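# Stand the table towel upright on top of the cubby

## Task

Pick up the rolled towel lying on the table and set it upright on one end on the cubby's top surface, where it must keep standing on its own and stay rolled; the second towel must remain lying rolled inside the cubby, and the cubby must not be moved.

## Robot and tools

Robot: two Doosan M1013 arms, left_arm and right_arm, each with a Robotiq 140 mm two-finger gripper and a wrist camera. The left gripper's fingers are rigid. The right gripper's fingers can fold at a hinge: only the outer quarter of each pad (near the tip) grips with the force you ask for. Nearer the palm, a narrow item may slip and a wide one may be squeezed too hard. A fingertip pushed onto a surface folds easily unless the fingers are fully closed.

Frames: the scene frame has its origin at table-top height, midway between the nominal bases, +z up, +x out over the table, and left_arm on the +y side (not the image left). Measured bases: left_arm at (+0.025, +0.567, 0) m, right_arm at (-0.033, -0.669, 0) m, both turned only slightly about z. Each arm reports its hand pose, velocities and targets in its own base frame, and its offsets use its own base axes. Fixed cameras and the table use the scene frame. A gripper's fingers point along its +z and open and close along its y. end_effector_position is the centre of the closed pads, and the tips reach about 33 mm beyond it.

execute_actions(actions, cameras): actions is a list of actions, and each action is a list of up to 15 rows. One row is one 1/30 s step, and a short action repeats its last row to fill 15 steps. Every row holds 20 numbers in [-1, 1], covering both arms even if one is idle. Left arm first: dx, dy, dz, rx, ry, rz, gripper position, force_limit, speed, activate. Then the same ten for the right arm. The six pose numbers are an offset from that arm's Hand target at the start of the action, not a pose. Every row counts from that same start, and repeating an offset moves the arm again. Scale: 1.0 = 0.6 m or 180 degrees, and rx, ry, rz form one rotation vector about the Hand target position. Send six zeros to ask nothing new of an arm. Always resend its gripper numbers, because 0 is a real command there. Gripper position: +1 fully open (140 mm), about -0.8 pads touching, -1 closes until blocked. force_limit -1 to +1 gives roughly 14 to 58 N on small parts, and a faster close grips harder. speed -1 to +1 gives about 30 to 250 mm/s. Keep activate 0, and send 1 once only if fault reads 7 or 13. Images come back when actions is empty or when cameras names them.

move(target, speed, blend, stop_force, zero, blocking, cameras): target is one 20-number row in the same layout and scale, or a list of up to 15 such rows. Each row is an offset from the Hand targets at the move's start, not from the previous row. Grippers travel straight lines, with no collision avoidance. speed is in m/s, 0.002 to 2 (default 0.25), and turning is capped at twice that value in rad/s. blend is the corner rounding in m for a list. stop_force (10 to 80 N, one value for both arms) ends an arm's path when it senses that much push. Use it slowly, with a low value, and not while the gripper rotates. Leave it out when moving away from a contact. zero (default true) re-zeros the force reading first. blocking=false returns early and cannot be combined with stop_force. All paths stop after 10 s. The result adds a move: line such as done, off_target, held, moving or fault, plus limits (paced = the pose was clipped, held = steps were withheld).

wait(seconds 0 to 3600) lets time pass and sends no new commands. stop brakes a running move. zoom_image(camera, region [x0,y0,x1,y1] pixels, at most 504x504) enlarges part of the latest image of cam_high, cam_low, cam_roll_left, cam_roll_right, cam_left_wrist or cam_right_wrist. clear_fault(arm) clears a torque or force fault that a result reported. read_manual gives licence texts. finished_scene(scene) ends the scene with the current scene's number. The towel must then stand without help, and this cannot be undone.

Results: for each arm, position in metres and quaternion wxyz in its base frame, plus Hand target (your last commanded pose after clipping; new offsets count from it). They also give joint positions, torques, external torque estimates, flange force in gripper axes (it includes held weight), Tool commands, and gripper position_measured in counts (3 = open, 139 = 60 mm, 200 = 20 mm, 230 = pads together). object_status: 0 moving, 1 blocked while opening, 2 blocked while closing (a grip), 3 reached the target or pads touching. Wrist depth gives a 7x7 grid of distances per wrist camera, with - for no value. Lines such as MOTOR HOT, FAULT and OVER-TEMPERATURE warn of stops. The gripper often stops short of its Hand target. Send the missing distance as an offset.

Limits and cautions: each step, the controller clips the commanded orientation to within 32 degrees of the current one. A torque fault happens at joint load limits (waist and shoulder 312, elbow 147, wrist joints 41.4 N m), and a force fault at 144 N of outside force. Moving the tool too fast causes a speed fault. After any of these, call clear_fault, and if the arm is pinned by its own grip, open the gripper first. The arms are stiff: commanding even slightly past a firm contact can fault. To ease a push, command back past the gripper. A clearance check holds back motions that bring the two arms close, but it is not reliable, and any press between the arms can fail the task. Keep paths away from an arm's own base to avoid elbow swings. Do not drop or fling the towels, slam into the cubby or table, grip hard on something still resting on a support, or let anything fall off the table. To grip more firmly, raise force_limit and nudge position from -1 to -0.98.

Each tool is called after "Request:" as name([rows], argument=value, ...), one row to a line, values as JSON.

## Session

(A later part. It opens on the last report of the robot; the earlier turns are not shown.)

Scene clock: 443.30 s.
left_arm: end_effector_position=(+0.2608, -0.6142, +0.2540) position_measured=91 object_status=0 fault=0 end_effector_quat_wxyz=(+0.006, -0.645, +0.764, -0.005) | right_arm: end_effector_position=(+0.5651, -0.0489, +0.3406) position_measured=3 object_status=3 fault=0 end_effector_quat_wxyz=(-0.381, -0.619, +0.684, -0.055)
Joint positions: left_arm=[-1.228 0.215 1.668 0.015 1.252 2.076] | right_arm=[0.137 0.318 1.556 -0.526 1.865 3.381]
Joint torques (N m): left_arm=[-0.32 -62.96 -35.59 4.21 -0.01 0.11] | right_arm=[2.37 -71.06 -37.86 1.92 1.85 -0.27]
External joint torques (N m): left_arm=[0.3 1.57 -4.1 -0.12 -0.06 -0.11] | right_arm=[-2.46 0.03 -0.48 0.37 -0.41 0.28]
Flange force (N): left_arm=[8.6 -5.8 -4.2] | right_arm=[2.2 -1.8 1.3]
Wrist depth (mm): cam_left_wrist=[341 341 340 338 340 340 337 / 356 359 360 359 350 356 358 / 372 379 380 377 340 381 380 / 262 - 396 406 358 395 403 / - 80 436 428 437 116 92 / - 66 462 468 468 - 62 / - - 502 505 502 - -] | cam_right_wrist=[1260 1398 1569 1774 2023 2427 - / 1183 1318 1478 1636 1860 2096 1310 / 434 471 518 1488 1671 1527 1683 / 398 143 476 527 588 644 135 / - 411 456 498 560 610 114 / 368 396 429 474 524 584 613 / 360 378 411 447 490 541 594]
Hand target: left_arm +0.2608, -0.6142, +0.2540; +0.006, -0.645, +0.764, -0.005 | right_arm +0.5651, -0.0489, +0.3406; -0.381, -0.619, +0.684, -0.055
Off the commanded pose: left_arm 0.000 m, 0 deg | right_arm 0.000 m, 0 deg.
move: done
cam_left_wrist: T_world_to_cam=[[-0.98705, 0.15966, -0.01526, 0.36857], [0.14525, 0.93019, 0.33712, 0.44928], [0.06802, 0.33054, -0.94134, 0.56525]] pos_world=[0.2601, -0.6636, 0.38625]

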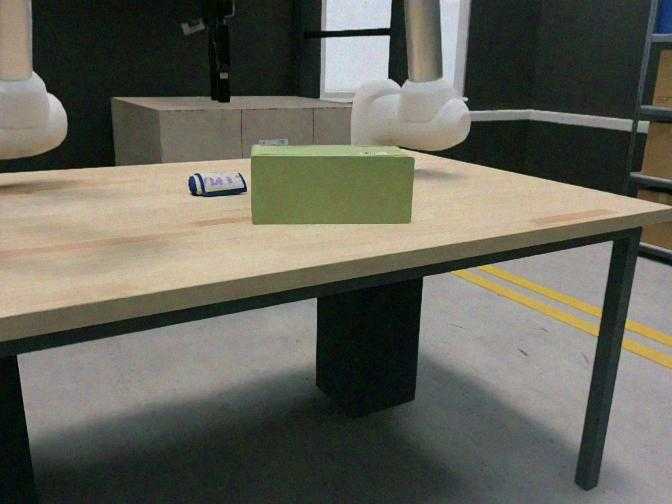

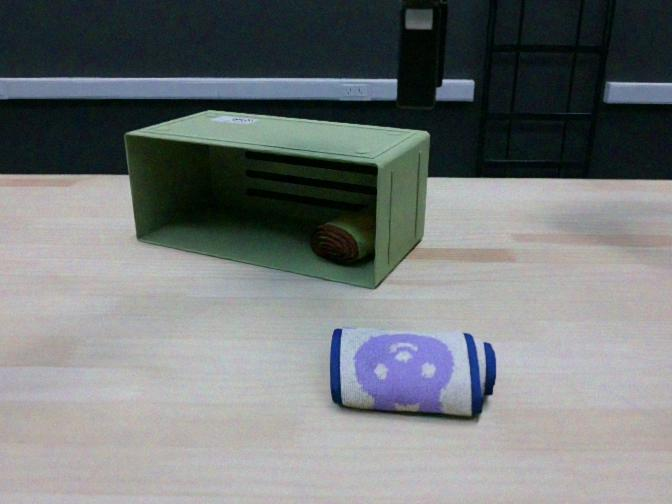

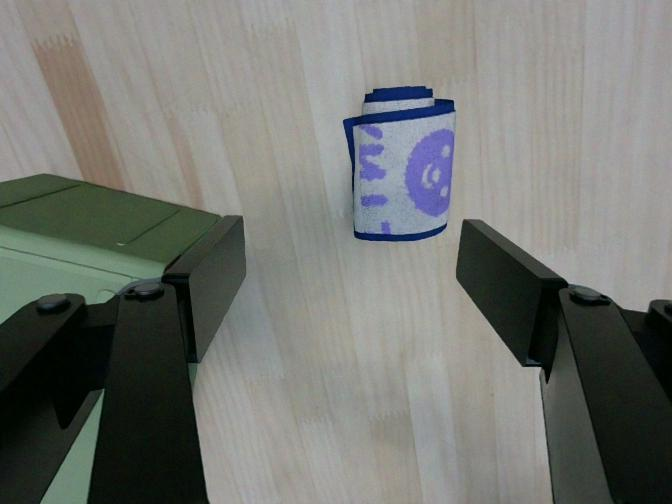

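Request:
move([
  [-0.079,0.004,-0.2,0,0,0,0.3,-1,-1,0,0,0,0,0,0,0,1,1,1,0],
  [-0.079,0.004,-0.347,0,0,0,0.3,-1,-1,0,0,0,0,0,0,0,1,1,1,0],
  [-0.079,0.004,-0.347,0,0,0,-1,-1,-1,0,0,0,0,0,0,0,1,1,1,0],
], speed=0.2, blend=[0.02,0,0])

Request:
move(target=[0,0,0.5,0,0,0,-1,-1,-1,0,0,0,0,0,0,0,1,1,1,0], speed=0.12, cameras=["cam_low","cam_roll_left","cam_left_wrist"])

Scene clock: 454.70 s.
left_arm: end_effector_position=(+0.2134, -0.6118, +0.0458) position_measured=164 object_status=0 fault=0 end_effector_quat_wxyz=(+0.006, -0.645, +0.764, -0.005) | right_arm: end_effector_position=(+0.5651, -0.0489, +0.3406) position_measured=3 object_status=3 fault=0 end_effector_quat_wxyz=(-0.381, -0.619, +0.684, -0.055)
Joint positions: left_arm=[-1.296 0.353 1.909 0.02 0.875 2.001] | right_arm=[0.137 0.318 1.556 -0.526 1.865 3.381]
Joint torques (N m): left_arm=[-0.96 -63.67 -24.52 3.09 0.14 0.18] | right_arm=[2.33 -70.83 -37.93 1.99 1.8 -0.19]
External joint torques (N m): left_arm=[1.09 -4.25 -7.88 0.25 -0.21 -0.18] | right_arm=[-2.16 -0.76 -0.59 0.33 -0.35 0.21]
Flange force (N): left_arm=[8.0 -6.1 -9.6] | right_arm=[2.4 -0.7 1.2]
Wrist depth (mm): cam_left_wrist=[157 157 157 155 157 157 157 / 166 166 166 122 154 166 166 / 177 176 176 123 156 176 175 / 188 189 184 131 140 187 187 / - 80 93 - 111 88 195 / - 72 57 157 158 - - / - 65 - 234 - - -] | cam_right_wrist=[1281 1424 1548 1788 2023 2402 - / 1207 1325 1460 1613 1816 2096 2155 / 432 468 519 1469 653 1527 1734 / 401 143 477 533 596 650 494 / - 410 452 499 558 610 114 / 368 398 431 471 524 579 617 / 358 377 409 447 494 544 602]
Hand target: left_arm +0.2134, -0.6118, +0.0458; +0.006, -0.645, +0.764, -0.005 | right_arm +0.5651, -0.0489, +0.3406; -0.381, -0.619, +0.684, -0.055
Off the commanded pose: left_arm 0.000 m, 0 deg | right_arm 0.000 m, 0 deg.
move: done

Scene clock: 457.57 s.
left_arm: end_effector_position=(+0.2134, -0.6118, +0.3458) position_measured=164 object_status=2 fault=0 end_effector_quat_wxyz=(+0.006, -0.645, +0.764, -0.005) | right_arm: end_effector_position=(+0.5651, -0.0489, +0.3406) position_measured=3 object_status=3 fault=0 end_effector_quat_wxyz=(-0.381, -0.619, +0.684, -0.055)
Joint positions: left_arm=[-1.296 0.15 1.577 0.015 1.409 2.011] | right_arm=[0.137 0.318 1.556 -0.526 1.865 3.381]
Joint torques (N m): left_arm=[-0.37 -58.46 -37.21 4.39 -0.07 0.18] | right_arm=[2.37 -70.8 -38.01 2.01 1.79 -0.28]
External joint torques (N m): left_arm=[0.56 1.21 -4.29 -0.11 0.01 -0.18] | right_arm=[-2.51 -0.3 -0.38 0.28 -0.35 0.3]
Flange force (N): left_arm=[8.5 -5.4 -6.1] | right_arm=[2.4 -1.2 1.6]
Wrist depth (mm): cam_left_wrist=[424 421 420 413 420 421 421 / 444 445 444 125 436 441 444 / 462 459 474 128 462 468 469 / 357 359 484 131 140 504 499 / 377 80 93 140 143 89 516 / - 72 57 157 - 65 - / - 68 - 611 - - -] | cam_right_wrist=[1288 1373 1537 1696 2078 2402 - / 1214 1333 1469 1659 1860 2196 2453 / 435 468 522 1478 670 776 1734 / 398 144 478 529 596 653 135 / - 411 450 495 556 612 115 / 368 395 429 469 519 581 615 / 359 379 406 443 488 541 597]
Hand target: left_arm +0.2134, -0.6118, +0.3458; +0.006, -0.645, +0.764, -0.005 | right_arm +0.5651, -0.0489, +0.3406; -0.381, -0.619, +0.684, -0.055
Off the commanded pose: left_arm 0.000 m, 0 deg | right_arm 0.000 m, 0 deg.
move: done
cam_left_wrist: T_world_to_cam=[[-0.98706, 0.15966, -0.01524, 0.32279], [0.14525, 0.93015, 0.33724, 0.4229], [0.06802, 0.33066, -0.9413, 0.65415]] pos_world=[0.21269, -0.66119, 0.47805]

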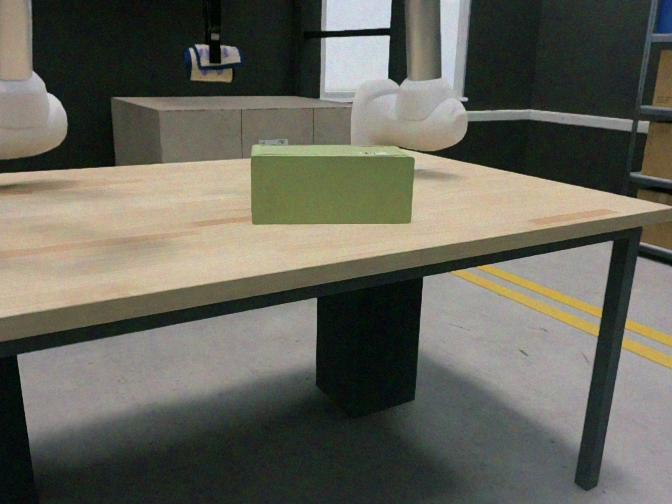

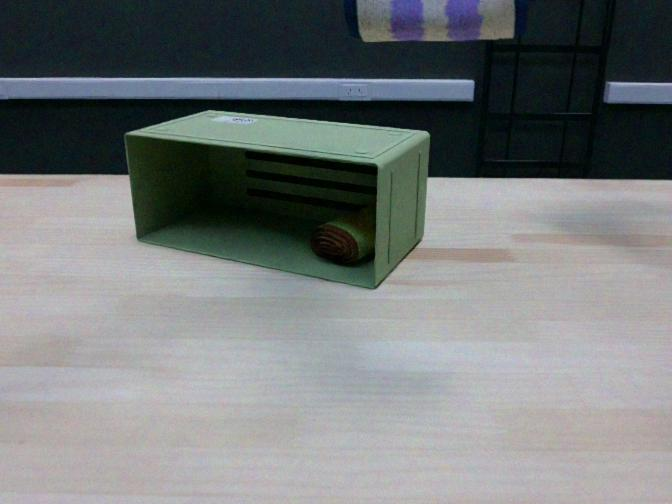

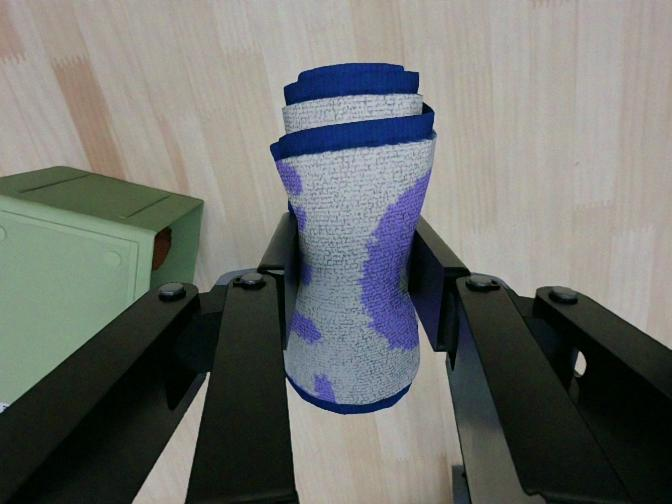

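Request:
move(target=[0.481,0.213,0,-0.3371,-0.4948,0.5440,-1,-1,-1,0,0,0,0,0,0,0,1,1,1,0], speed=0.3, cameras=["all"])

Scene clock: 471.33 s.
left_arm: end_effector_position=(+0.5020, -0.4840, +0.3459) position_measured=164 object_status=2 fault=0 end_effector_quat_wxyz=(-0.195, +0.681, +0.194, +0.679) | right_arm: end_effector_position=(+0.5651, -0.0489, +0.3406) position_measured=3 object_status=3 fault=0 end_effector_quat_wxyz=(-0.381, -0.619, +0.684, -0.055)
Joint positions: left_arm=[-1.299 0.451 1.829 1.381 1.785 -0.729] | right_arm=[0.137 0.318 1.556 -0.526 1.865 3.381]
Joint torques (N m): left_arm=[-0.42 -80.62 -29.44 2.86 2.03 0.13] | right_arm=[2.57 -70.66 -38.08 1.93 1.85 -0.25]
External joint torques (N m): left_arm=[0.41 1.97 -4.25 -0.24 -0.2 -0.13] | right_arm=[-2.43 -0.79 -0.48 0.39 -0.41 0.27]
Flange force (N): left_arm=[0.0 11.0 -2.1] | right_arm=[2.5 -0.6 1.7]
Wrist depth (mm): cam_left_wrist=[2808 2574 1930 1966 1676 - - / - - - 121 1614 1567 1250 / - 2637 - - 1758 1650 1395 / 2808 2276 107 132 120 1744 1512 / - 80 93 146 141 95 83 / - 72 57 - - 64 - / - 68 - 301 - - -] | cam_right_wrist=[1281 1389 1537 1830 1988 2402 2329 / 1195 1341 1450 1671 1830 1721 1310 / 432 473 517 1488 1683 766 1830 / 401 144 475 533 596 651 497 / - 413 452 498 553 612 115 / 370 396 432 470 519 581 612 / 358 378 407 445 489 543 597]
Hand target: left_arm +0.5020, -0.4840, +0.3458; -0.195, +0.681, +0.194, +0.679 | right_arm +0.5651, -0.0489, +0.3406; -0.381, -0.619, +0.684, -0.055
Off the commanded pose: left_arm 0.000 m, 0 deg | right_arm 0.000 m, 0 deg.
move: done
cam_left_wrist: T_world_to_cam=[[0.52831, -0.84903, 0.0065, -0.66915], [-0.28334, -0.18352, -0.9413, 0.38048], [0.80038, 0.49545, -0.33751, 0.09553]] pos_world=[0.38486, -0.54564, 0.39474]
cam_right_wrist: T_world_to_cam=[[-0.88153, 0.21484, 0.42041, 0.36944], [0.07215, 0.94131, -0.32974, 0.12402], [-0.46658, -0.26034, -0.8453, 0.6818]] pos_world=[0.63484, -0.01861, 0.4619]

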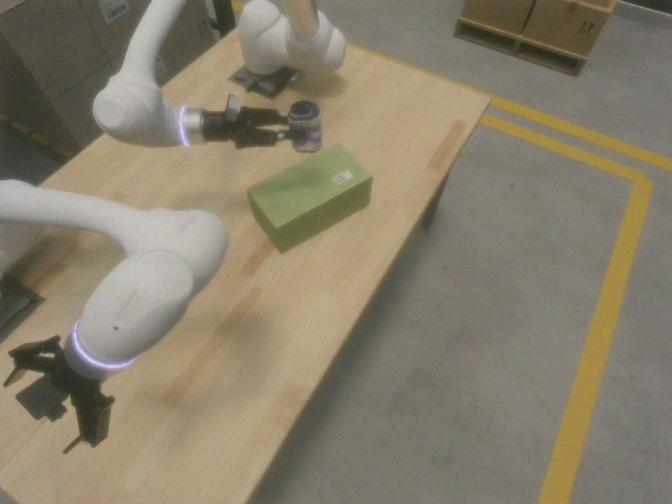

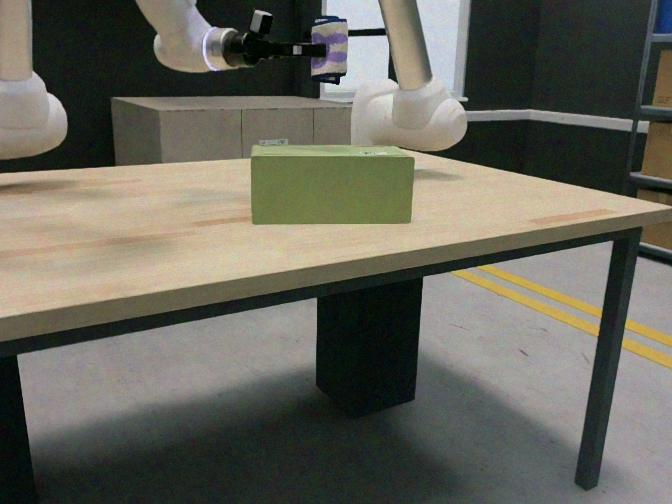

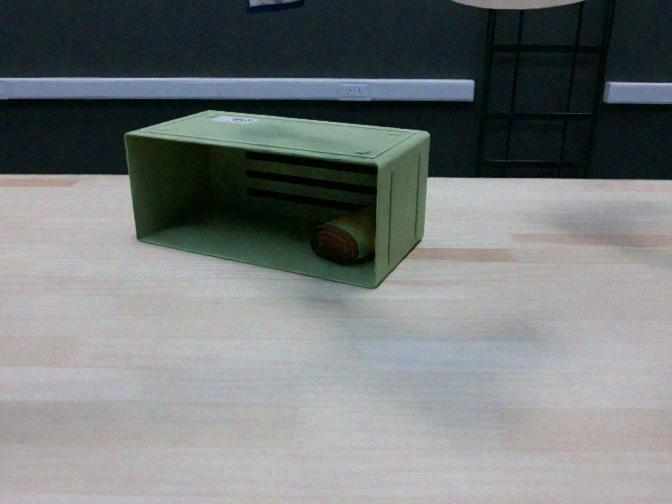

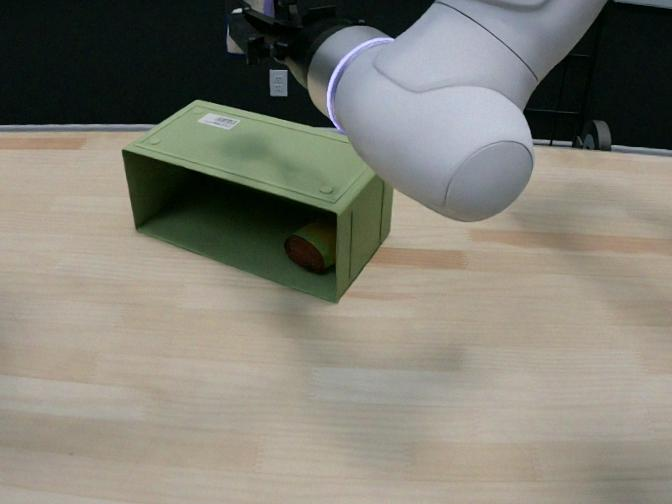

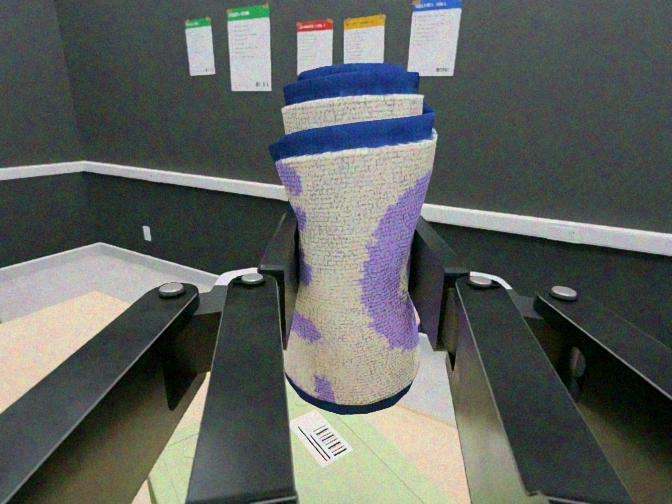

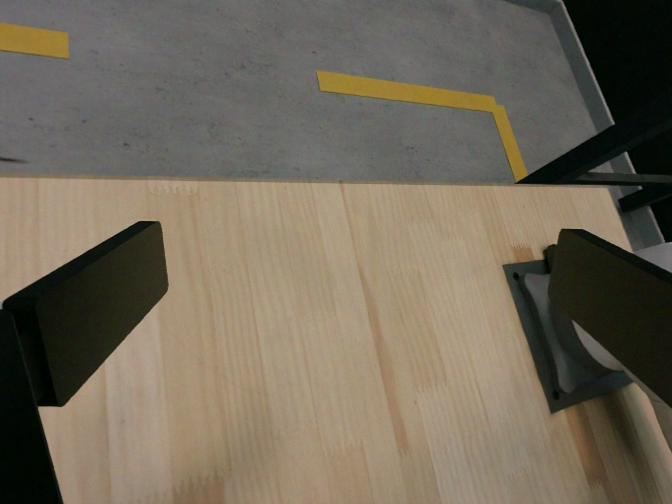

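Request:
move(target=[0,0,-0.2,0,0,0,-1,-1,-1,0,0,0,0,0,0,0,1,1,1,0], speed=0.2)

Request:
move(target=[0,0,-0.08,0,0,0,-1,-1,-1,0,0,0,0,0,0,0,1,1,1,0], speed=0.01, stop_force=10, cameras=["cam_low","cam_roll_right","cam_roll_left","cam_left_wrist"])

Scene clock: 475.40 s.
left_arm: end_effector_position=(+0.5020, -0.4839, +0.2259) position_measured=164 object_status=2 fault=0 end_effector_quat_wxyz=(-0.195, +0.681, +0.194, +0.679) | right_arm: end_effector_position=(+0.5651, -0.0489, +0.3406) position_measured=3 object_status=3 fault=0 end_effector_quat_wxyz=(-0.381, -0.619, +0.684, -0.055)
Joint positions: left_arm=[-1.299 0.597 1.877 1.343 1.744 -0.922] | right_arm=[0.137 0.318 1.556 -0.526 1.865 3.381]
Joint torques (N m): left_arm=[-0.33 -87.04 -24.54 2.45 2.4 0.19] | right_arm=[2 -70.5 -37.96 1.95 1.9 -0.2]
External joint torques (N m): left_arm=[0.43 0.35 -4.02 -0.2 -0.2 -0.19] | right_arm=[-2.01 -0.32 -0.44 0.34 -0.47 0.22]
Flange force (N): left_arm=[0.0 8.5 -1.5] | right_arm=[1.9 -1.1 1.4]
Wrist depth (mm): cam_left_wrist=[- - 1897 1802 1481 1638 1512 / - - - 123 124 - - / - - - 125 138 1930 1451 / 730 751 107 - 120 1817 1590 / - 80 93 145 138 88 83 / - 72 57 165 183 65 - / - 68 - 161 162 - -] | cam_right_wrist=[1288 1415 1569 1683 2059 2377 2217 / 1227 1333 1478 1636 1906 2096 2239 / 431 466 516 1488 1671 771 1971 / 401 144 479 534 597 650 500 / - 413 453 498 554 607 115 / 366 397 431 469 519 584 615 / 357 377 408 443 492 544 596]
Hand target: left_arm +0.5020, -0.4840, +0.2258; -0.195, +0.681, +0.194, +0.679 | right_arm +0.5651, -0.0489, +0.3406; -0.381, -0.619, +0.684, -0.055
Off the commanded pose: left_arm 0.000 m, 0 deg | right_arm 0.000 m, 0 deg.
move: done

Scene clock: 480.87 s.
left_arm: end_effector_position=(+0.5020, -0.4840, +0.1778) position_measured=164 object_status=2 fault=0 end_effector_quat_wxyz=(-0.195, +0.681, +0.194, +0.679) | right_arm: end_effector_position=(+0.5651, -0.0489, +0.3406) position_measured=3 object_status=3 fault=0 end_effector_quat_wxyz=(-0.381, -0.619, +0.684, -0.055)
Joint positions: left_arm=[-1.299 0.662 1.884 1.331 1.728 -0.994] | right_arm=[0.137 0.318 1.556 -0.526 1.865 3.381]
Joint torques (N m): left_arm=[0.06 -85.67 -20.54 0.56 -0.28 0.11] | right_arm=[2.1 -70.55 -38 1.96 1.9 -0.19]
External joint torques (N m): left_arm=[0.11 -3.56 -5.49 1.48 2.58 -0.11] | right_arm=[-2.05 0.03 -0.17 0.33 -0.47 0.21]
Flange force (N): left_arm=[6.5 8.7 -2.2] | right_arm=[1.7 -1.3 1.8]
Wrist depth (mm): cam_left_wrist=[- - 2376 1880 1602 1471 1335 / - - - 126 1730 1676 - / - - - 124 1676 1533 1343 / 657 256 147 132 132 - - / 512 80 92 - 120 88 80 / - 72 57 137 131 65 - / - 68 - 104 105 - -] | cam_right_wrist=[1288 1389 1580 1774 1988 2713 - / 1227 1325 1497 1647 1875 2329 2059 / 433 474 508 560 1696 1875 1683 / 400 144 481 533 596 648 135 / - 412 451 502 549 605 115 / 367 392 428 472 519 577 612 / 358 379 409 447 489 545 602]
Hand target: left_arm +0.5020, -0.4840, +0.1778; -0.195, +0.681, +0.194, +0.679 | right_arm +0.5651, -0.0489, +0.3406; -0.381, -0.619, +0.684, -0.055
Off the commanded pose: left_arm 0.000 m, 0 deg | right_arm 0.000 m, 0 deg.
move: done
cam_left_wrist: T_world_to_cam=[[0.52838, -0.84899, 0.00648, -0.66806], [-0.28332, -0.18351, -0.9413, 0.22234], [0.80034, 0.49553, -0.3375, 0.03889]] pos_world=[0.38486, -0.54564, 0.22674]
Images, in order (width x height): cam_low 672x504, cam_roll_left 672x504, cam_roll_right 672x504, cam_left_wrist 672x504.

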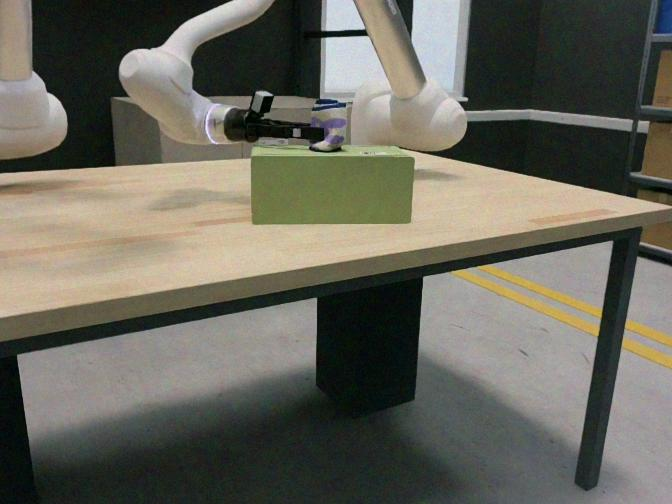

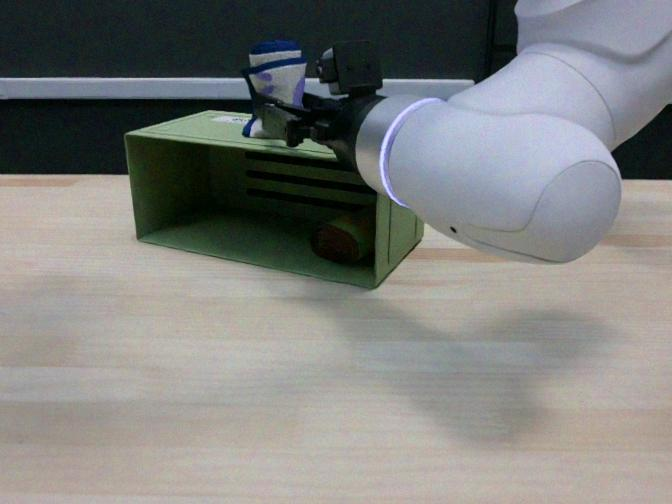

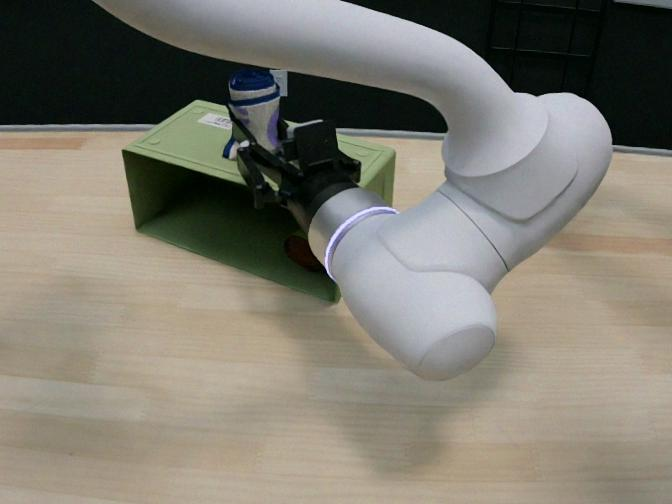

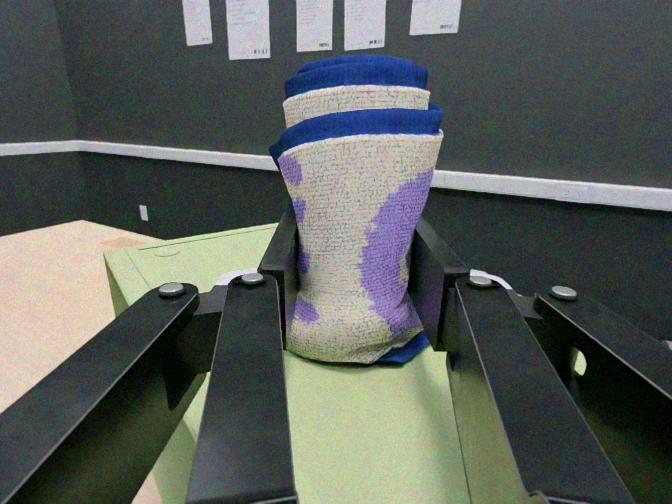

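Request:
move(target=[0,0,0.045,0,0,0,-1,-1,-1,0,0,0,0,0,0,0,1,1,1,0], speed=0.04, cameras=["cam_low","cam_roll_left","cam_left_wrist"])

Request:
zoom_image(camera="cam_low", region=[230, 80, 430, 180])

Request:
zoom_image(camera="cam_roll_left", region=[200, 20, 360, 160])

Scene clock: 485.53 s.
left_arm: end_effector_position=(+0.5020, -0.4840, +0.2048) position_measured=164 object_status=2 fault=0 end_effector_quat_wxyz=(-0.195, +0.681, +0.194, +0.679) | right_arm: end_effector_position=(+0.5651, -0.0489, +0.3406) position_measured=3 object_status=3 fault=0 end_effector_quat_wxyz=(-0.381, -0.619, +0.684, -0.055)
Joint positions: left_arm=[-1.299 0.625 1.881 1.338 1.737 -0.954] | right_arm=[0.137 0.318 1.556 -0.526 1.865 3.381]
Joint torques (N m): left_arm=[-0.05 -89.28 -23.53 2.29 2.43 0.17] | right_arm=[2.26 -70.44 -37.95 1.96 1.76 -0.22]
External joint torques (N m): left_arm=[0.38 1.22 -3.99 -0.14 -0.18 -0.17] | right_arm=[-2.13 -0.9 -0.51 0.34 -0.32 0.24]
Flange force (N): left_arm=[-1.4 9.3 -1.7] | right_arm=[2.3 -0.3 1.4]
Wrist depth (mm): cam_left_wrist=[- - 1730 1864 1730 1471 1626 / - - - - - - - / - - - 125 134 1523 1368 / 663 678 107 129 129 1744 - / 570 80 93 144 139 88 81 / - 72 57 154 157 65 - / - 68 - 136 136 - -] | cam_right_wrist=[1267 1406 1590 1774 2005 2427 2023 / 1207 1349 1488 1624 1875 2306 2176 / 436 471 518 1478 1636 1488 1734 / 401 144 478 533 587 651 135 / - 413 454 502 556 608 115 / 369 396 432 469 514 582 618 / 357 378 408 447 490 541 596]
Hand target: left_arm +0.5020, -0.4840, +0.2048; -0.195, +0.681, +0.194, +0.679 | right_arm +0.5651, -0.0489, +0.3406; -0.381, -0.619, +0.684, -0.055
Off the commanded pose: left_arm 0.000 m, 0 deg | right_arm 0.000 m, 0 deg.
move: done
cam_left_wrist: T_world_to_cam=[[0.52837, -0.84899, 0.00648, -0.66823], [-0.28324, -0.18346, -0.94134, 0.24766], [0.80037, 0.49554, -0.33741, 0.04794]] pos_world=[0.38486, -0.54564, 0.25364]

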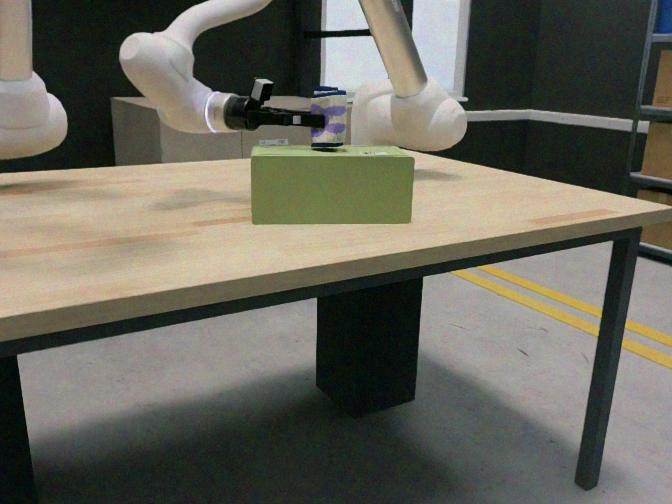

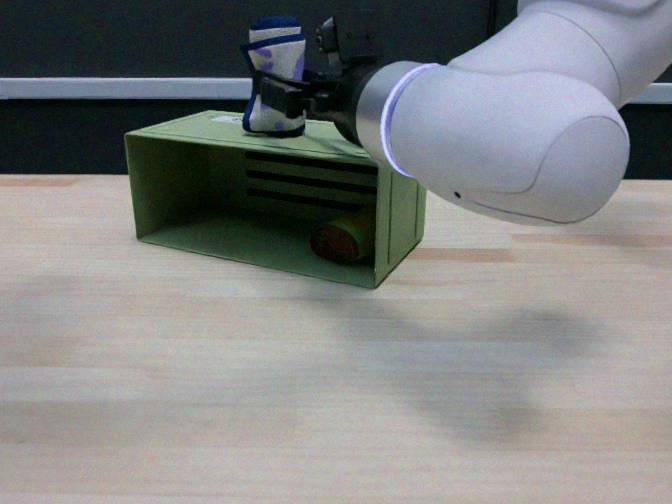

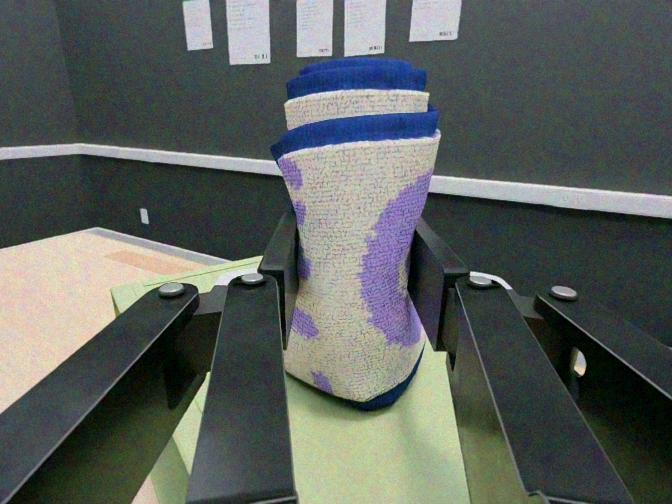

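Scaled by 2.520.

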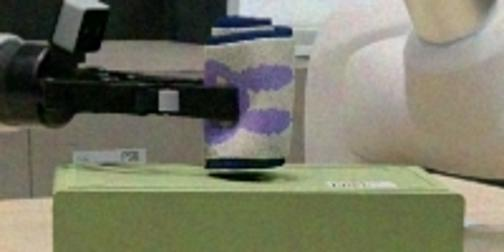

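Scaled by 3.150.

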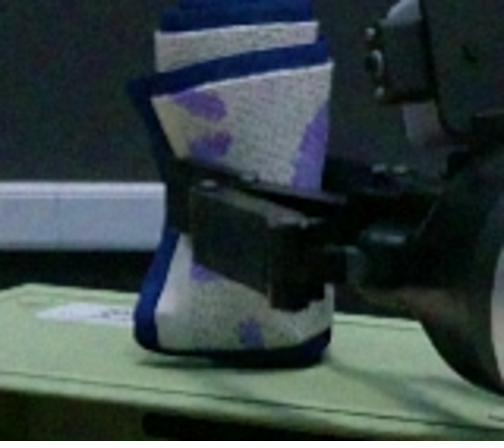

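Request:
move([
  [0,0,-0.019,0,0,0,-1,-1,-1,0,0,0,0,0,0,0,1,1,1,0],
  [0,0,-0.019,0,0,0,-0.1,-1,-1,0,0,0,0,0,0,0,1,1,1,0],
], speed=0.03, cameras=["cam_low","cam_roll_left","cam_left_wrist"])

Request:
zoom_image(camera="cam_low", region=[230, 80, 430, 180])

Request:
zoom_image(camera="cam_roll_left", region=[200, 20, 360, 160])

Scene clock: 495.63 s.
left_arm: end_effector_position=(+0.5020, -0.4840, +0.1934) position_measured=141 object_status=0 fault=0 end_effector_quat_wxyz=(-0.195, +0.681, +0.194, +0.679) | right_arm: end_effector_position=(+0.5651, -0.0489, +0.3406) position_measured=3 object_status=3 fault=0 end_effector_quat_wxyz=(-0.381, -0.619, +0.684, -0.055)
Joint positions: left_arm=[-1.299 0.641 1.883 1.335 1.733 -0.971] | right_arm=[0.137 0.318 1.556 -0.526 1.865 3.381]
Joint torques (N m): left_arm=[-0.33 -90.08 -22.89 2.16 2.43 0.15] | right_arm=[2.32 -70.5 -38.02 1.9 1.89 -0.19]
External joint torques (N m): left_arm=[0.35 1.22 -4.15 -0.03 -0.15 -0.15] | right_arm=[-2.42 -0.87 -0.45 0.38 -0.45 0.21]
Flange force (N): left_arm=[-1.4 9.6 -1.7] | right_arm=[2.6 -0.5 1.9]
Wrist depth (mm): cam_left_wrist=[2402 - 2206 1730 1441 1501 - / - - - - 1544 1386 1404 / - 2737 - 146 - 1626 1451 / 649 704 124 143 148 1650 1351 / - 85 93 146 131 88 83 / - 73 63 145 146 - 77 / - - - 122 123 - 71] | cam_right_wrist=[1318 1415 1558 1774 2041 2261 3548 / 1207 1318 1450 1647 1906 2096 2427 / 434 468 516 1497 1708 1488 1788 / 402 143 477 531 593 650 135 / - 407 453 498 557 604 115 / 367 398 431 473 525 575 610 / 358 377 409 448 490 544 599]
Hand target: left_arm +0.5020, -0.4840, +0.1934; -0.195, +0.681, +0.194, +0.679 | right_arm +0.5651, -0.0489, +0.3406; -0.381, -0.619, +0.684, -0.055
Off the commanded pose: left_arm 0.000 m, 0 deg | right_arm 0.000 m, 0 deg.
move: done
cam_left_wrist: T_world_to_cam=[[0.52838, -0.84899, 0.00648, -0.66816], [-0.28332, -0.18351, -0.9413, 0.23702], [0.80034, 0.49553, -0.3375, 0.04415]] pos_world=[0.38486, -0.54564, 0.24234]

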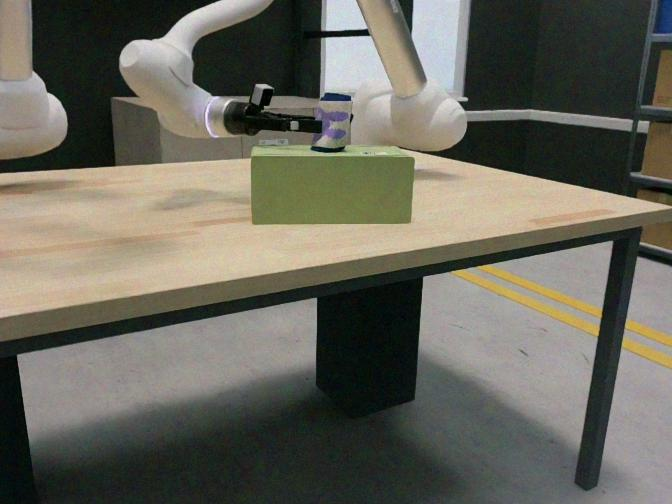

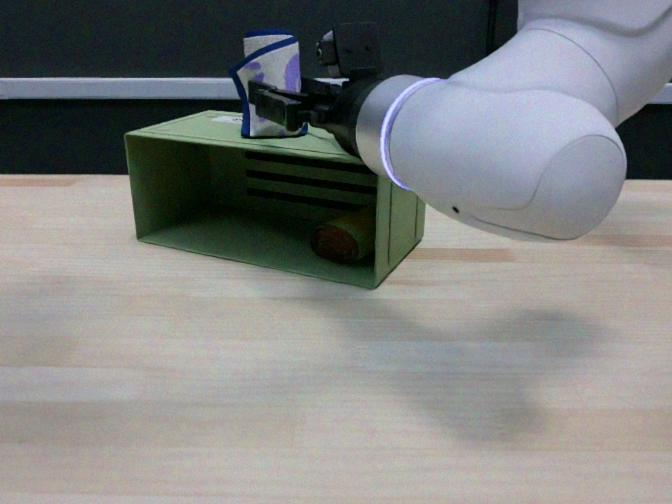

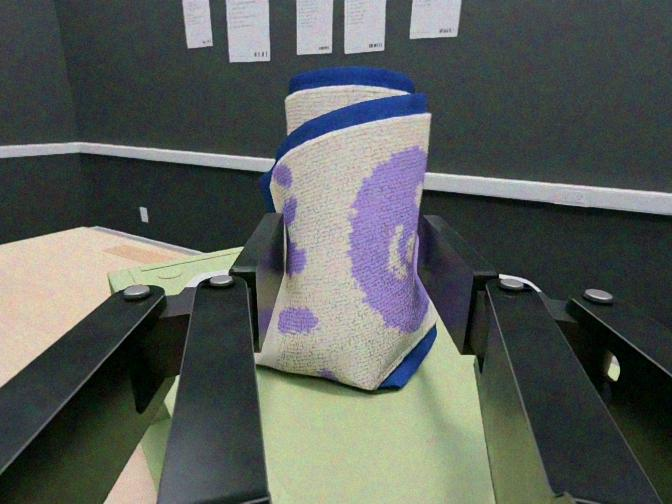

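Scaled by 2.520.

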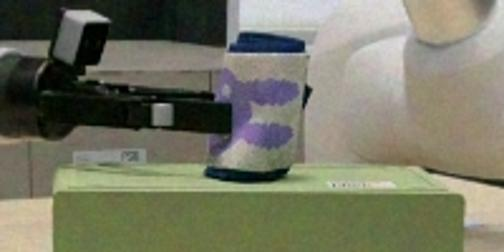

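Scaled by 3.150.

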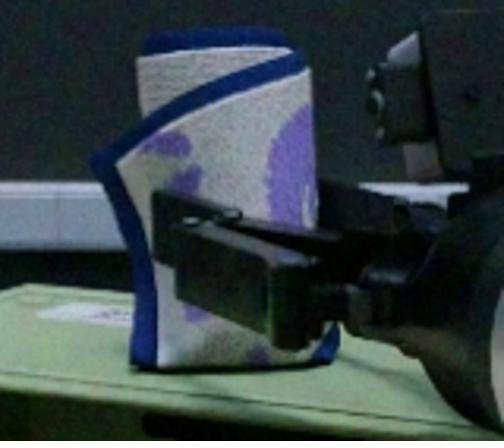

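Request:
move(target=[0,0,0,0,0,0,0.15,-1,-1,0,0,0,0,0,0,0,1,1,1,0], cameras=["cam_low","cam_roll_left","cam_left_wrist"])

Request:
zoom_image(camera="cam_low", region=[230, 80, 430, 180])

Request:
zoom_image(camera="cam_roll_left", region=[200, 20, 360, 160])

Scene clock: 503.63 s.
left_arm: end_effector_position=(+0.5020, -0.4840, +0.1934) position_measured=110 object_status=0 fault=0 end_effector_quat_wxyz=(-0.195, +0.681, +0.194, +0.679) | right_arm: end_effector_position=(+0.5651, -0.0489, +0.3406) position_measured=3 object_status=3 fault=0 end_effector_quat_wxyz=(-0.381, -0.619, +0.684, -0.055)
Joint positions: left_arm=[-1.299 0.641 1.883 1.335 1.733 -0.971] | right_arm=[0.137 0.318 1.556 -0.526 1.865 3.381]
Joint torques (N m): left_arm=[-0.94 -89.69 -22.71 2.21 2.39 0.11] | right_arm=[2.03 -70.51 -37.95 1.98 1.87 -0.21]
External joint torques (N m): left_arm=[1.01 1.14 -4.2 -0.09 -0.12 -0.11] | right_arm=[-2.03 -0.38 -0.5 0.32 -0.44 0.23]
Flange force (N): left_arm=[-1.3 9.9 -0.9] | right_arm=[2.0 -1.1 1.3]
Wrist depth (mm): cam_left_wrist=[2737 2376 2325 1817 1802 1432 1395 / - 2325 - - - - 1404 / - - - 139 - 1626 1461 / 643 695 131 - 148 1614 1491 / - 85 160 150 156 106 89 / - 66 152 152 154 - 77 / - - 127 122 123 - -] | cam_right_wrist=[1274 1432 1558 1788 2155 2306 - / 1220 1365 1460 1659 1860 2155 2116 / 429 469 517 1469 1708 1580 1647 / 401 144 478 531 601 650 135 / - 413 452 501 552 604 115 / 368 397 432 474 521 578 612 / 358 377 408 445 488 545 601]
Hand target: left_arm +0.5020, -0.4840, +0.1934; -0.195, +0.681, +0.194, +0.679 | right_arm +0.5651, -0.0489, +0.3406; -0.381, -0.619, +0.684, -0.055
Off the commanded pose: left_arm 0.000 m, 0 deg | right_arm 0.000 m, 0 deg.
move: done
cam_left_wrist: T_world_to_cam=[[0.52838, -0.84899, 0.00648, -0.66816], [-0.28332, -0.18351, -0.9413, 0.23702], [0.80034, 0.49553, -0.3375, 0.04415]] pos_world=[0.38486, -0.54564, 0.24234]

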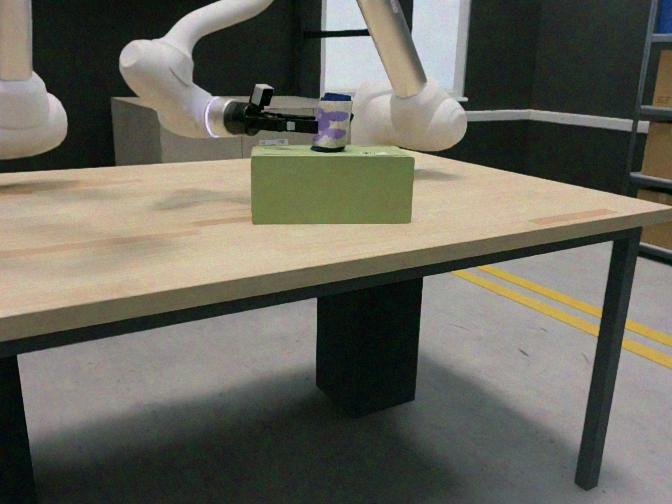

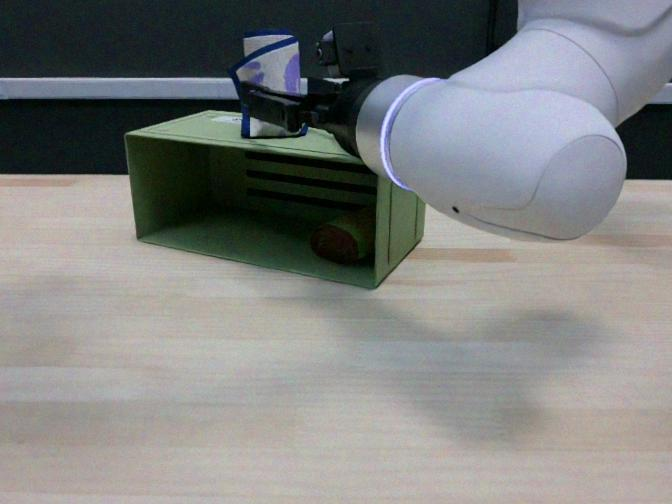

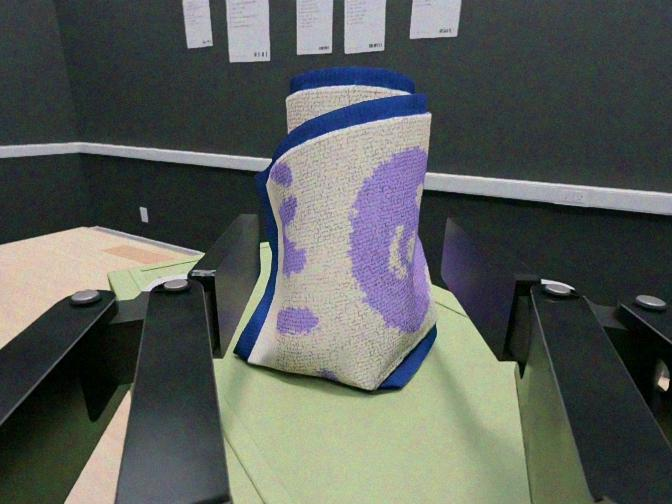

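Scaled by 2.520.

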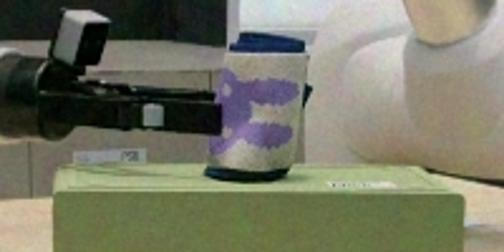

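Scaled by 3.150.

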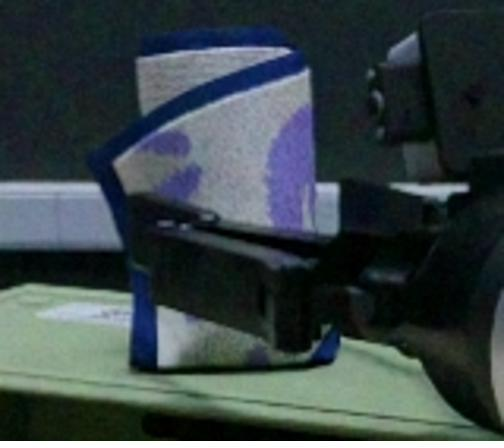

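Request:
move([
  [0,0,0,0,0,0,0.5,-1,-1,0,0,0,0,0,0,0,1,1,1,0],
  [-0.215,-0.129,0,0,0,0,0.5,-1,-1,0,0,0,0,0,0,0,1,1,1,0],
  [-0.25,-0.15,0.1,0,0,0,0.5,-1,-1,0,0,0,0,0,0,0,1,1,1,0],
], speed=0.1, cameras=["cam_high","cam_low","cam_roll_left","cam_left_wrist"])

Scene clock: 510.77 s.
left_arm: end_effector_position=(+0.3520, -0.5740, +0.2534) position_measured=66 object_status=3 fault=0 end_effector_quat_wxyz=(-0.195, +0.681, +0.194, +0.679) | right_arm: end_effector_position=(+0.5651, -0.0489, +0.3406) position_measured=3 object_status=3 fault=0 end_effector_quat_wxyz=(-0.381, -0.619, +0.684, -0.055)
Joint positions: left_arm=[-1.524 0.625 1.746 1.188 1.916 -0.867] | right_arm=[0.137 0.318 1.556 -0.526 1.865 3.381]
Joint torques (N m): left_arm=[-0.85 -92.91 -26.78 2.82 2.19 0.1] | right_arm=[1.8 -70.83 -38.06 1.94 1.81 -0.25]
External joint torques (N m): left_arm=[0.73 1.71 -3.92 -0.02 -0.11 -0.1] | right_arm=[-1.77 -0.59 -0.46 0.37 -0.37 0.27]
Flange force (N): left_arm=[-1.1 9.8 -3.8] | right_arm=[1.7 -0.5 1.1]
Wrist depth (mm): cam_left_wrist=[- - 2252 2079 1744 1650 1471 / - - - 1948 - - 1441 / - - - 1984 1984 1716 1404 / 886 129 146 337 - 132 1744 / - 94 365 322 326 115 97 / - 443 420 - 256 - 62 / - - 356 306 - - -] | cam_right_wrist=[1296 1398 1569 1938 2196 2283 2155 / 1214 1310 1517 1601 1774 2155 2239 / 431 472 517 1469 1624 1636 1788 / 398 144 479 533 593 644 135 / - 413 452 499 554 610 114 / 367 398 430 468 514 579 612 / 358 377 407 445 487 541 594]
Hand target: left_arm +0.3520, -0.5740, +0.2534; -0.195, +0.681, +0.194, +0.679 | right_arm +0.5651, -0.0489, +0.3406; -0.381, -0.619, +0.684, -0.055
Off the commanded pose: left_arm 0.000 m, 0 deg | right_arm 0.000 m, 0 deg.
move: done
cam_left_wrist: T_world_to_cam=[[0.52839, -0.84898, 0.00638, -0.66567], [-0.28331, -0.1834, -0.94133, 0.23447], [0.80034, 0.49558, -0.33743, 0.22903]] pos_world=[0.23486, -0.63564, 0.30224]

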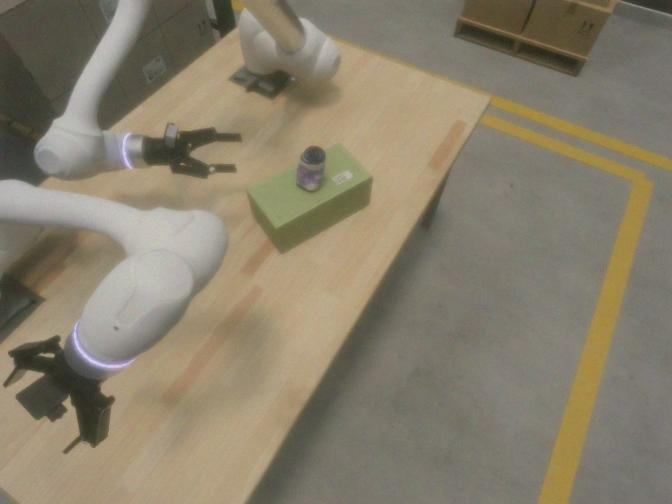

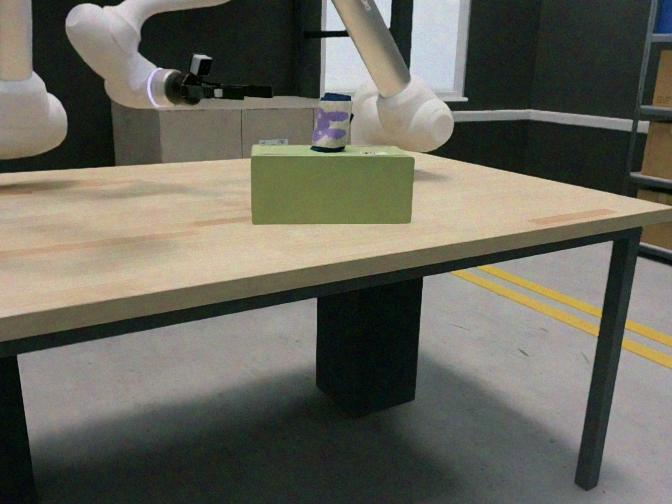

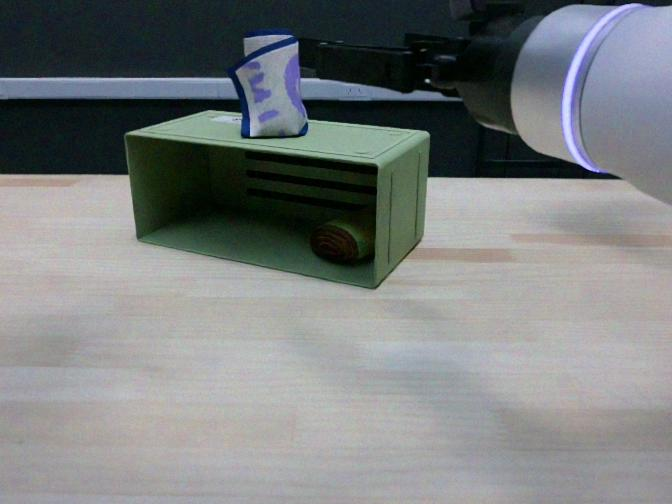

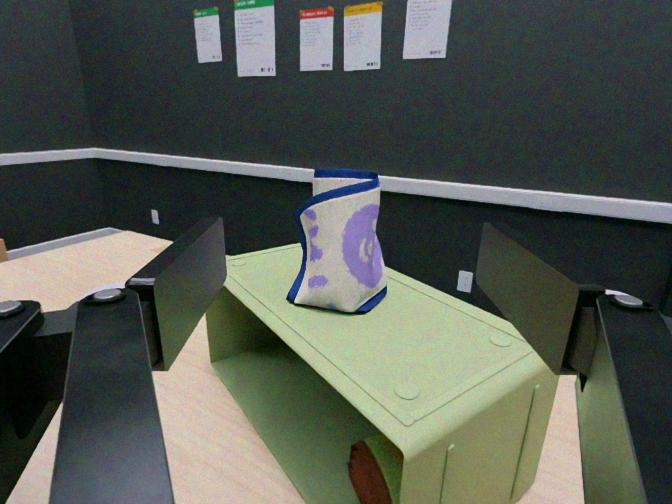

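Standing and rolled up.

Request:
finished_scene(scene=1)

The scene is finished: the task was done.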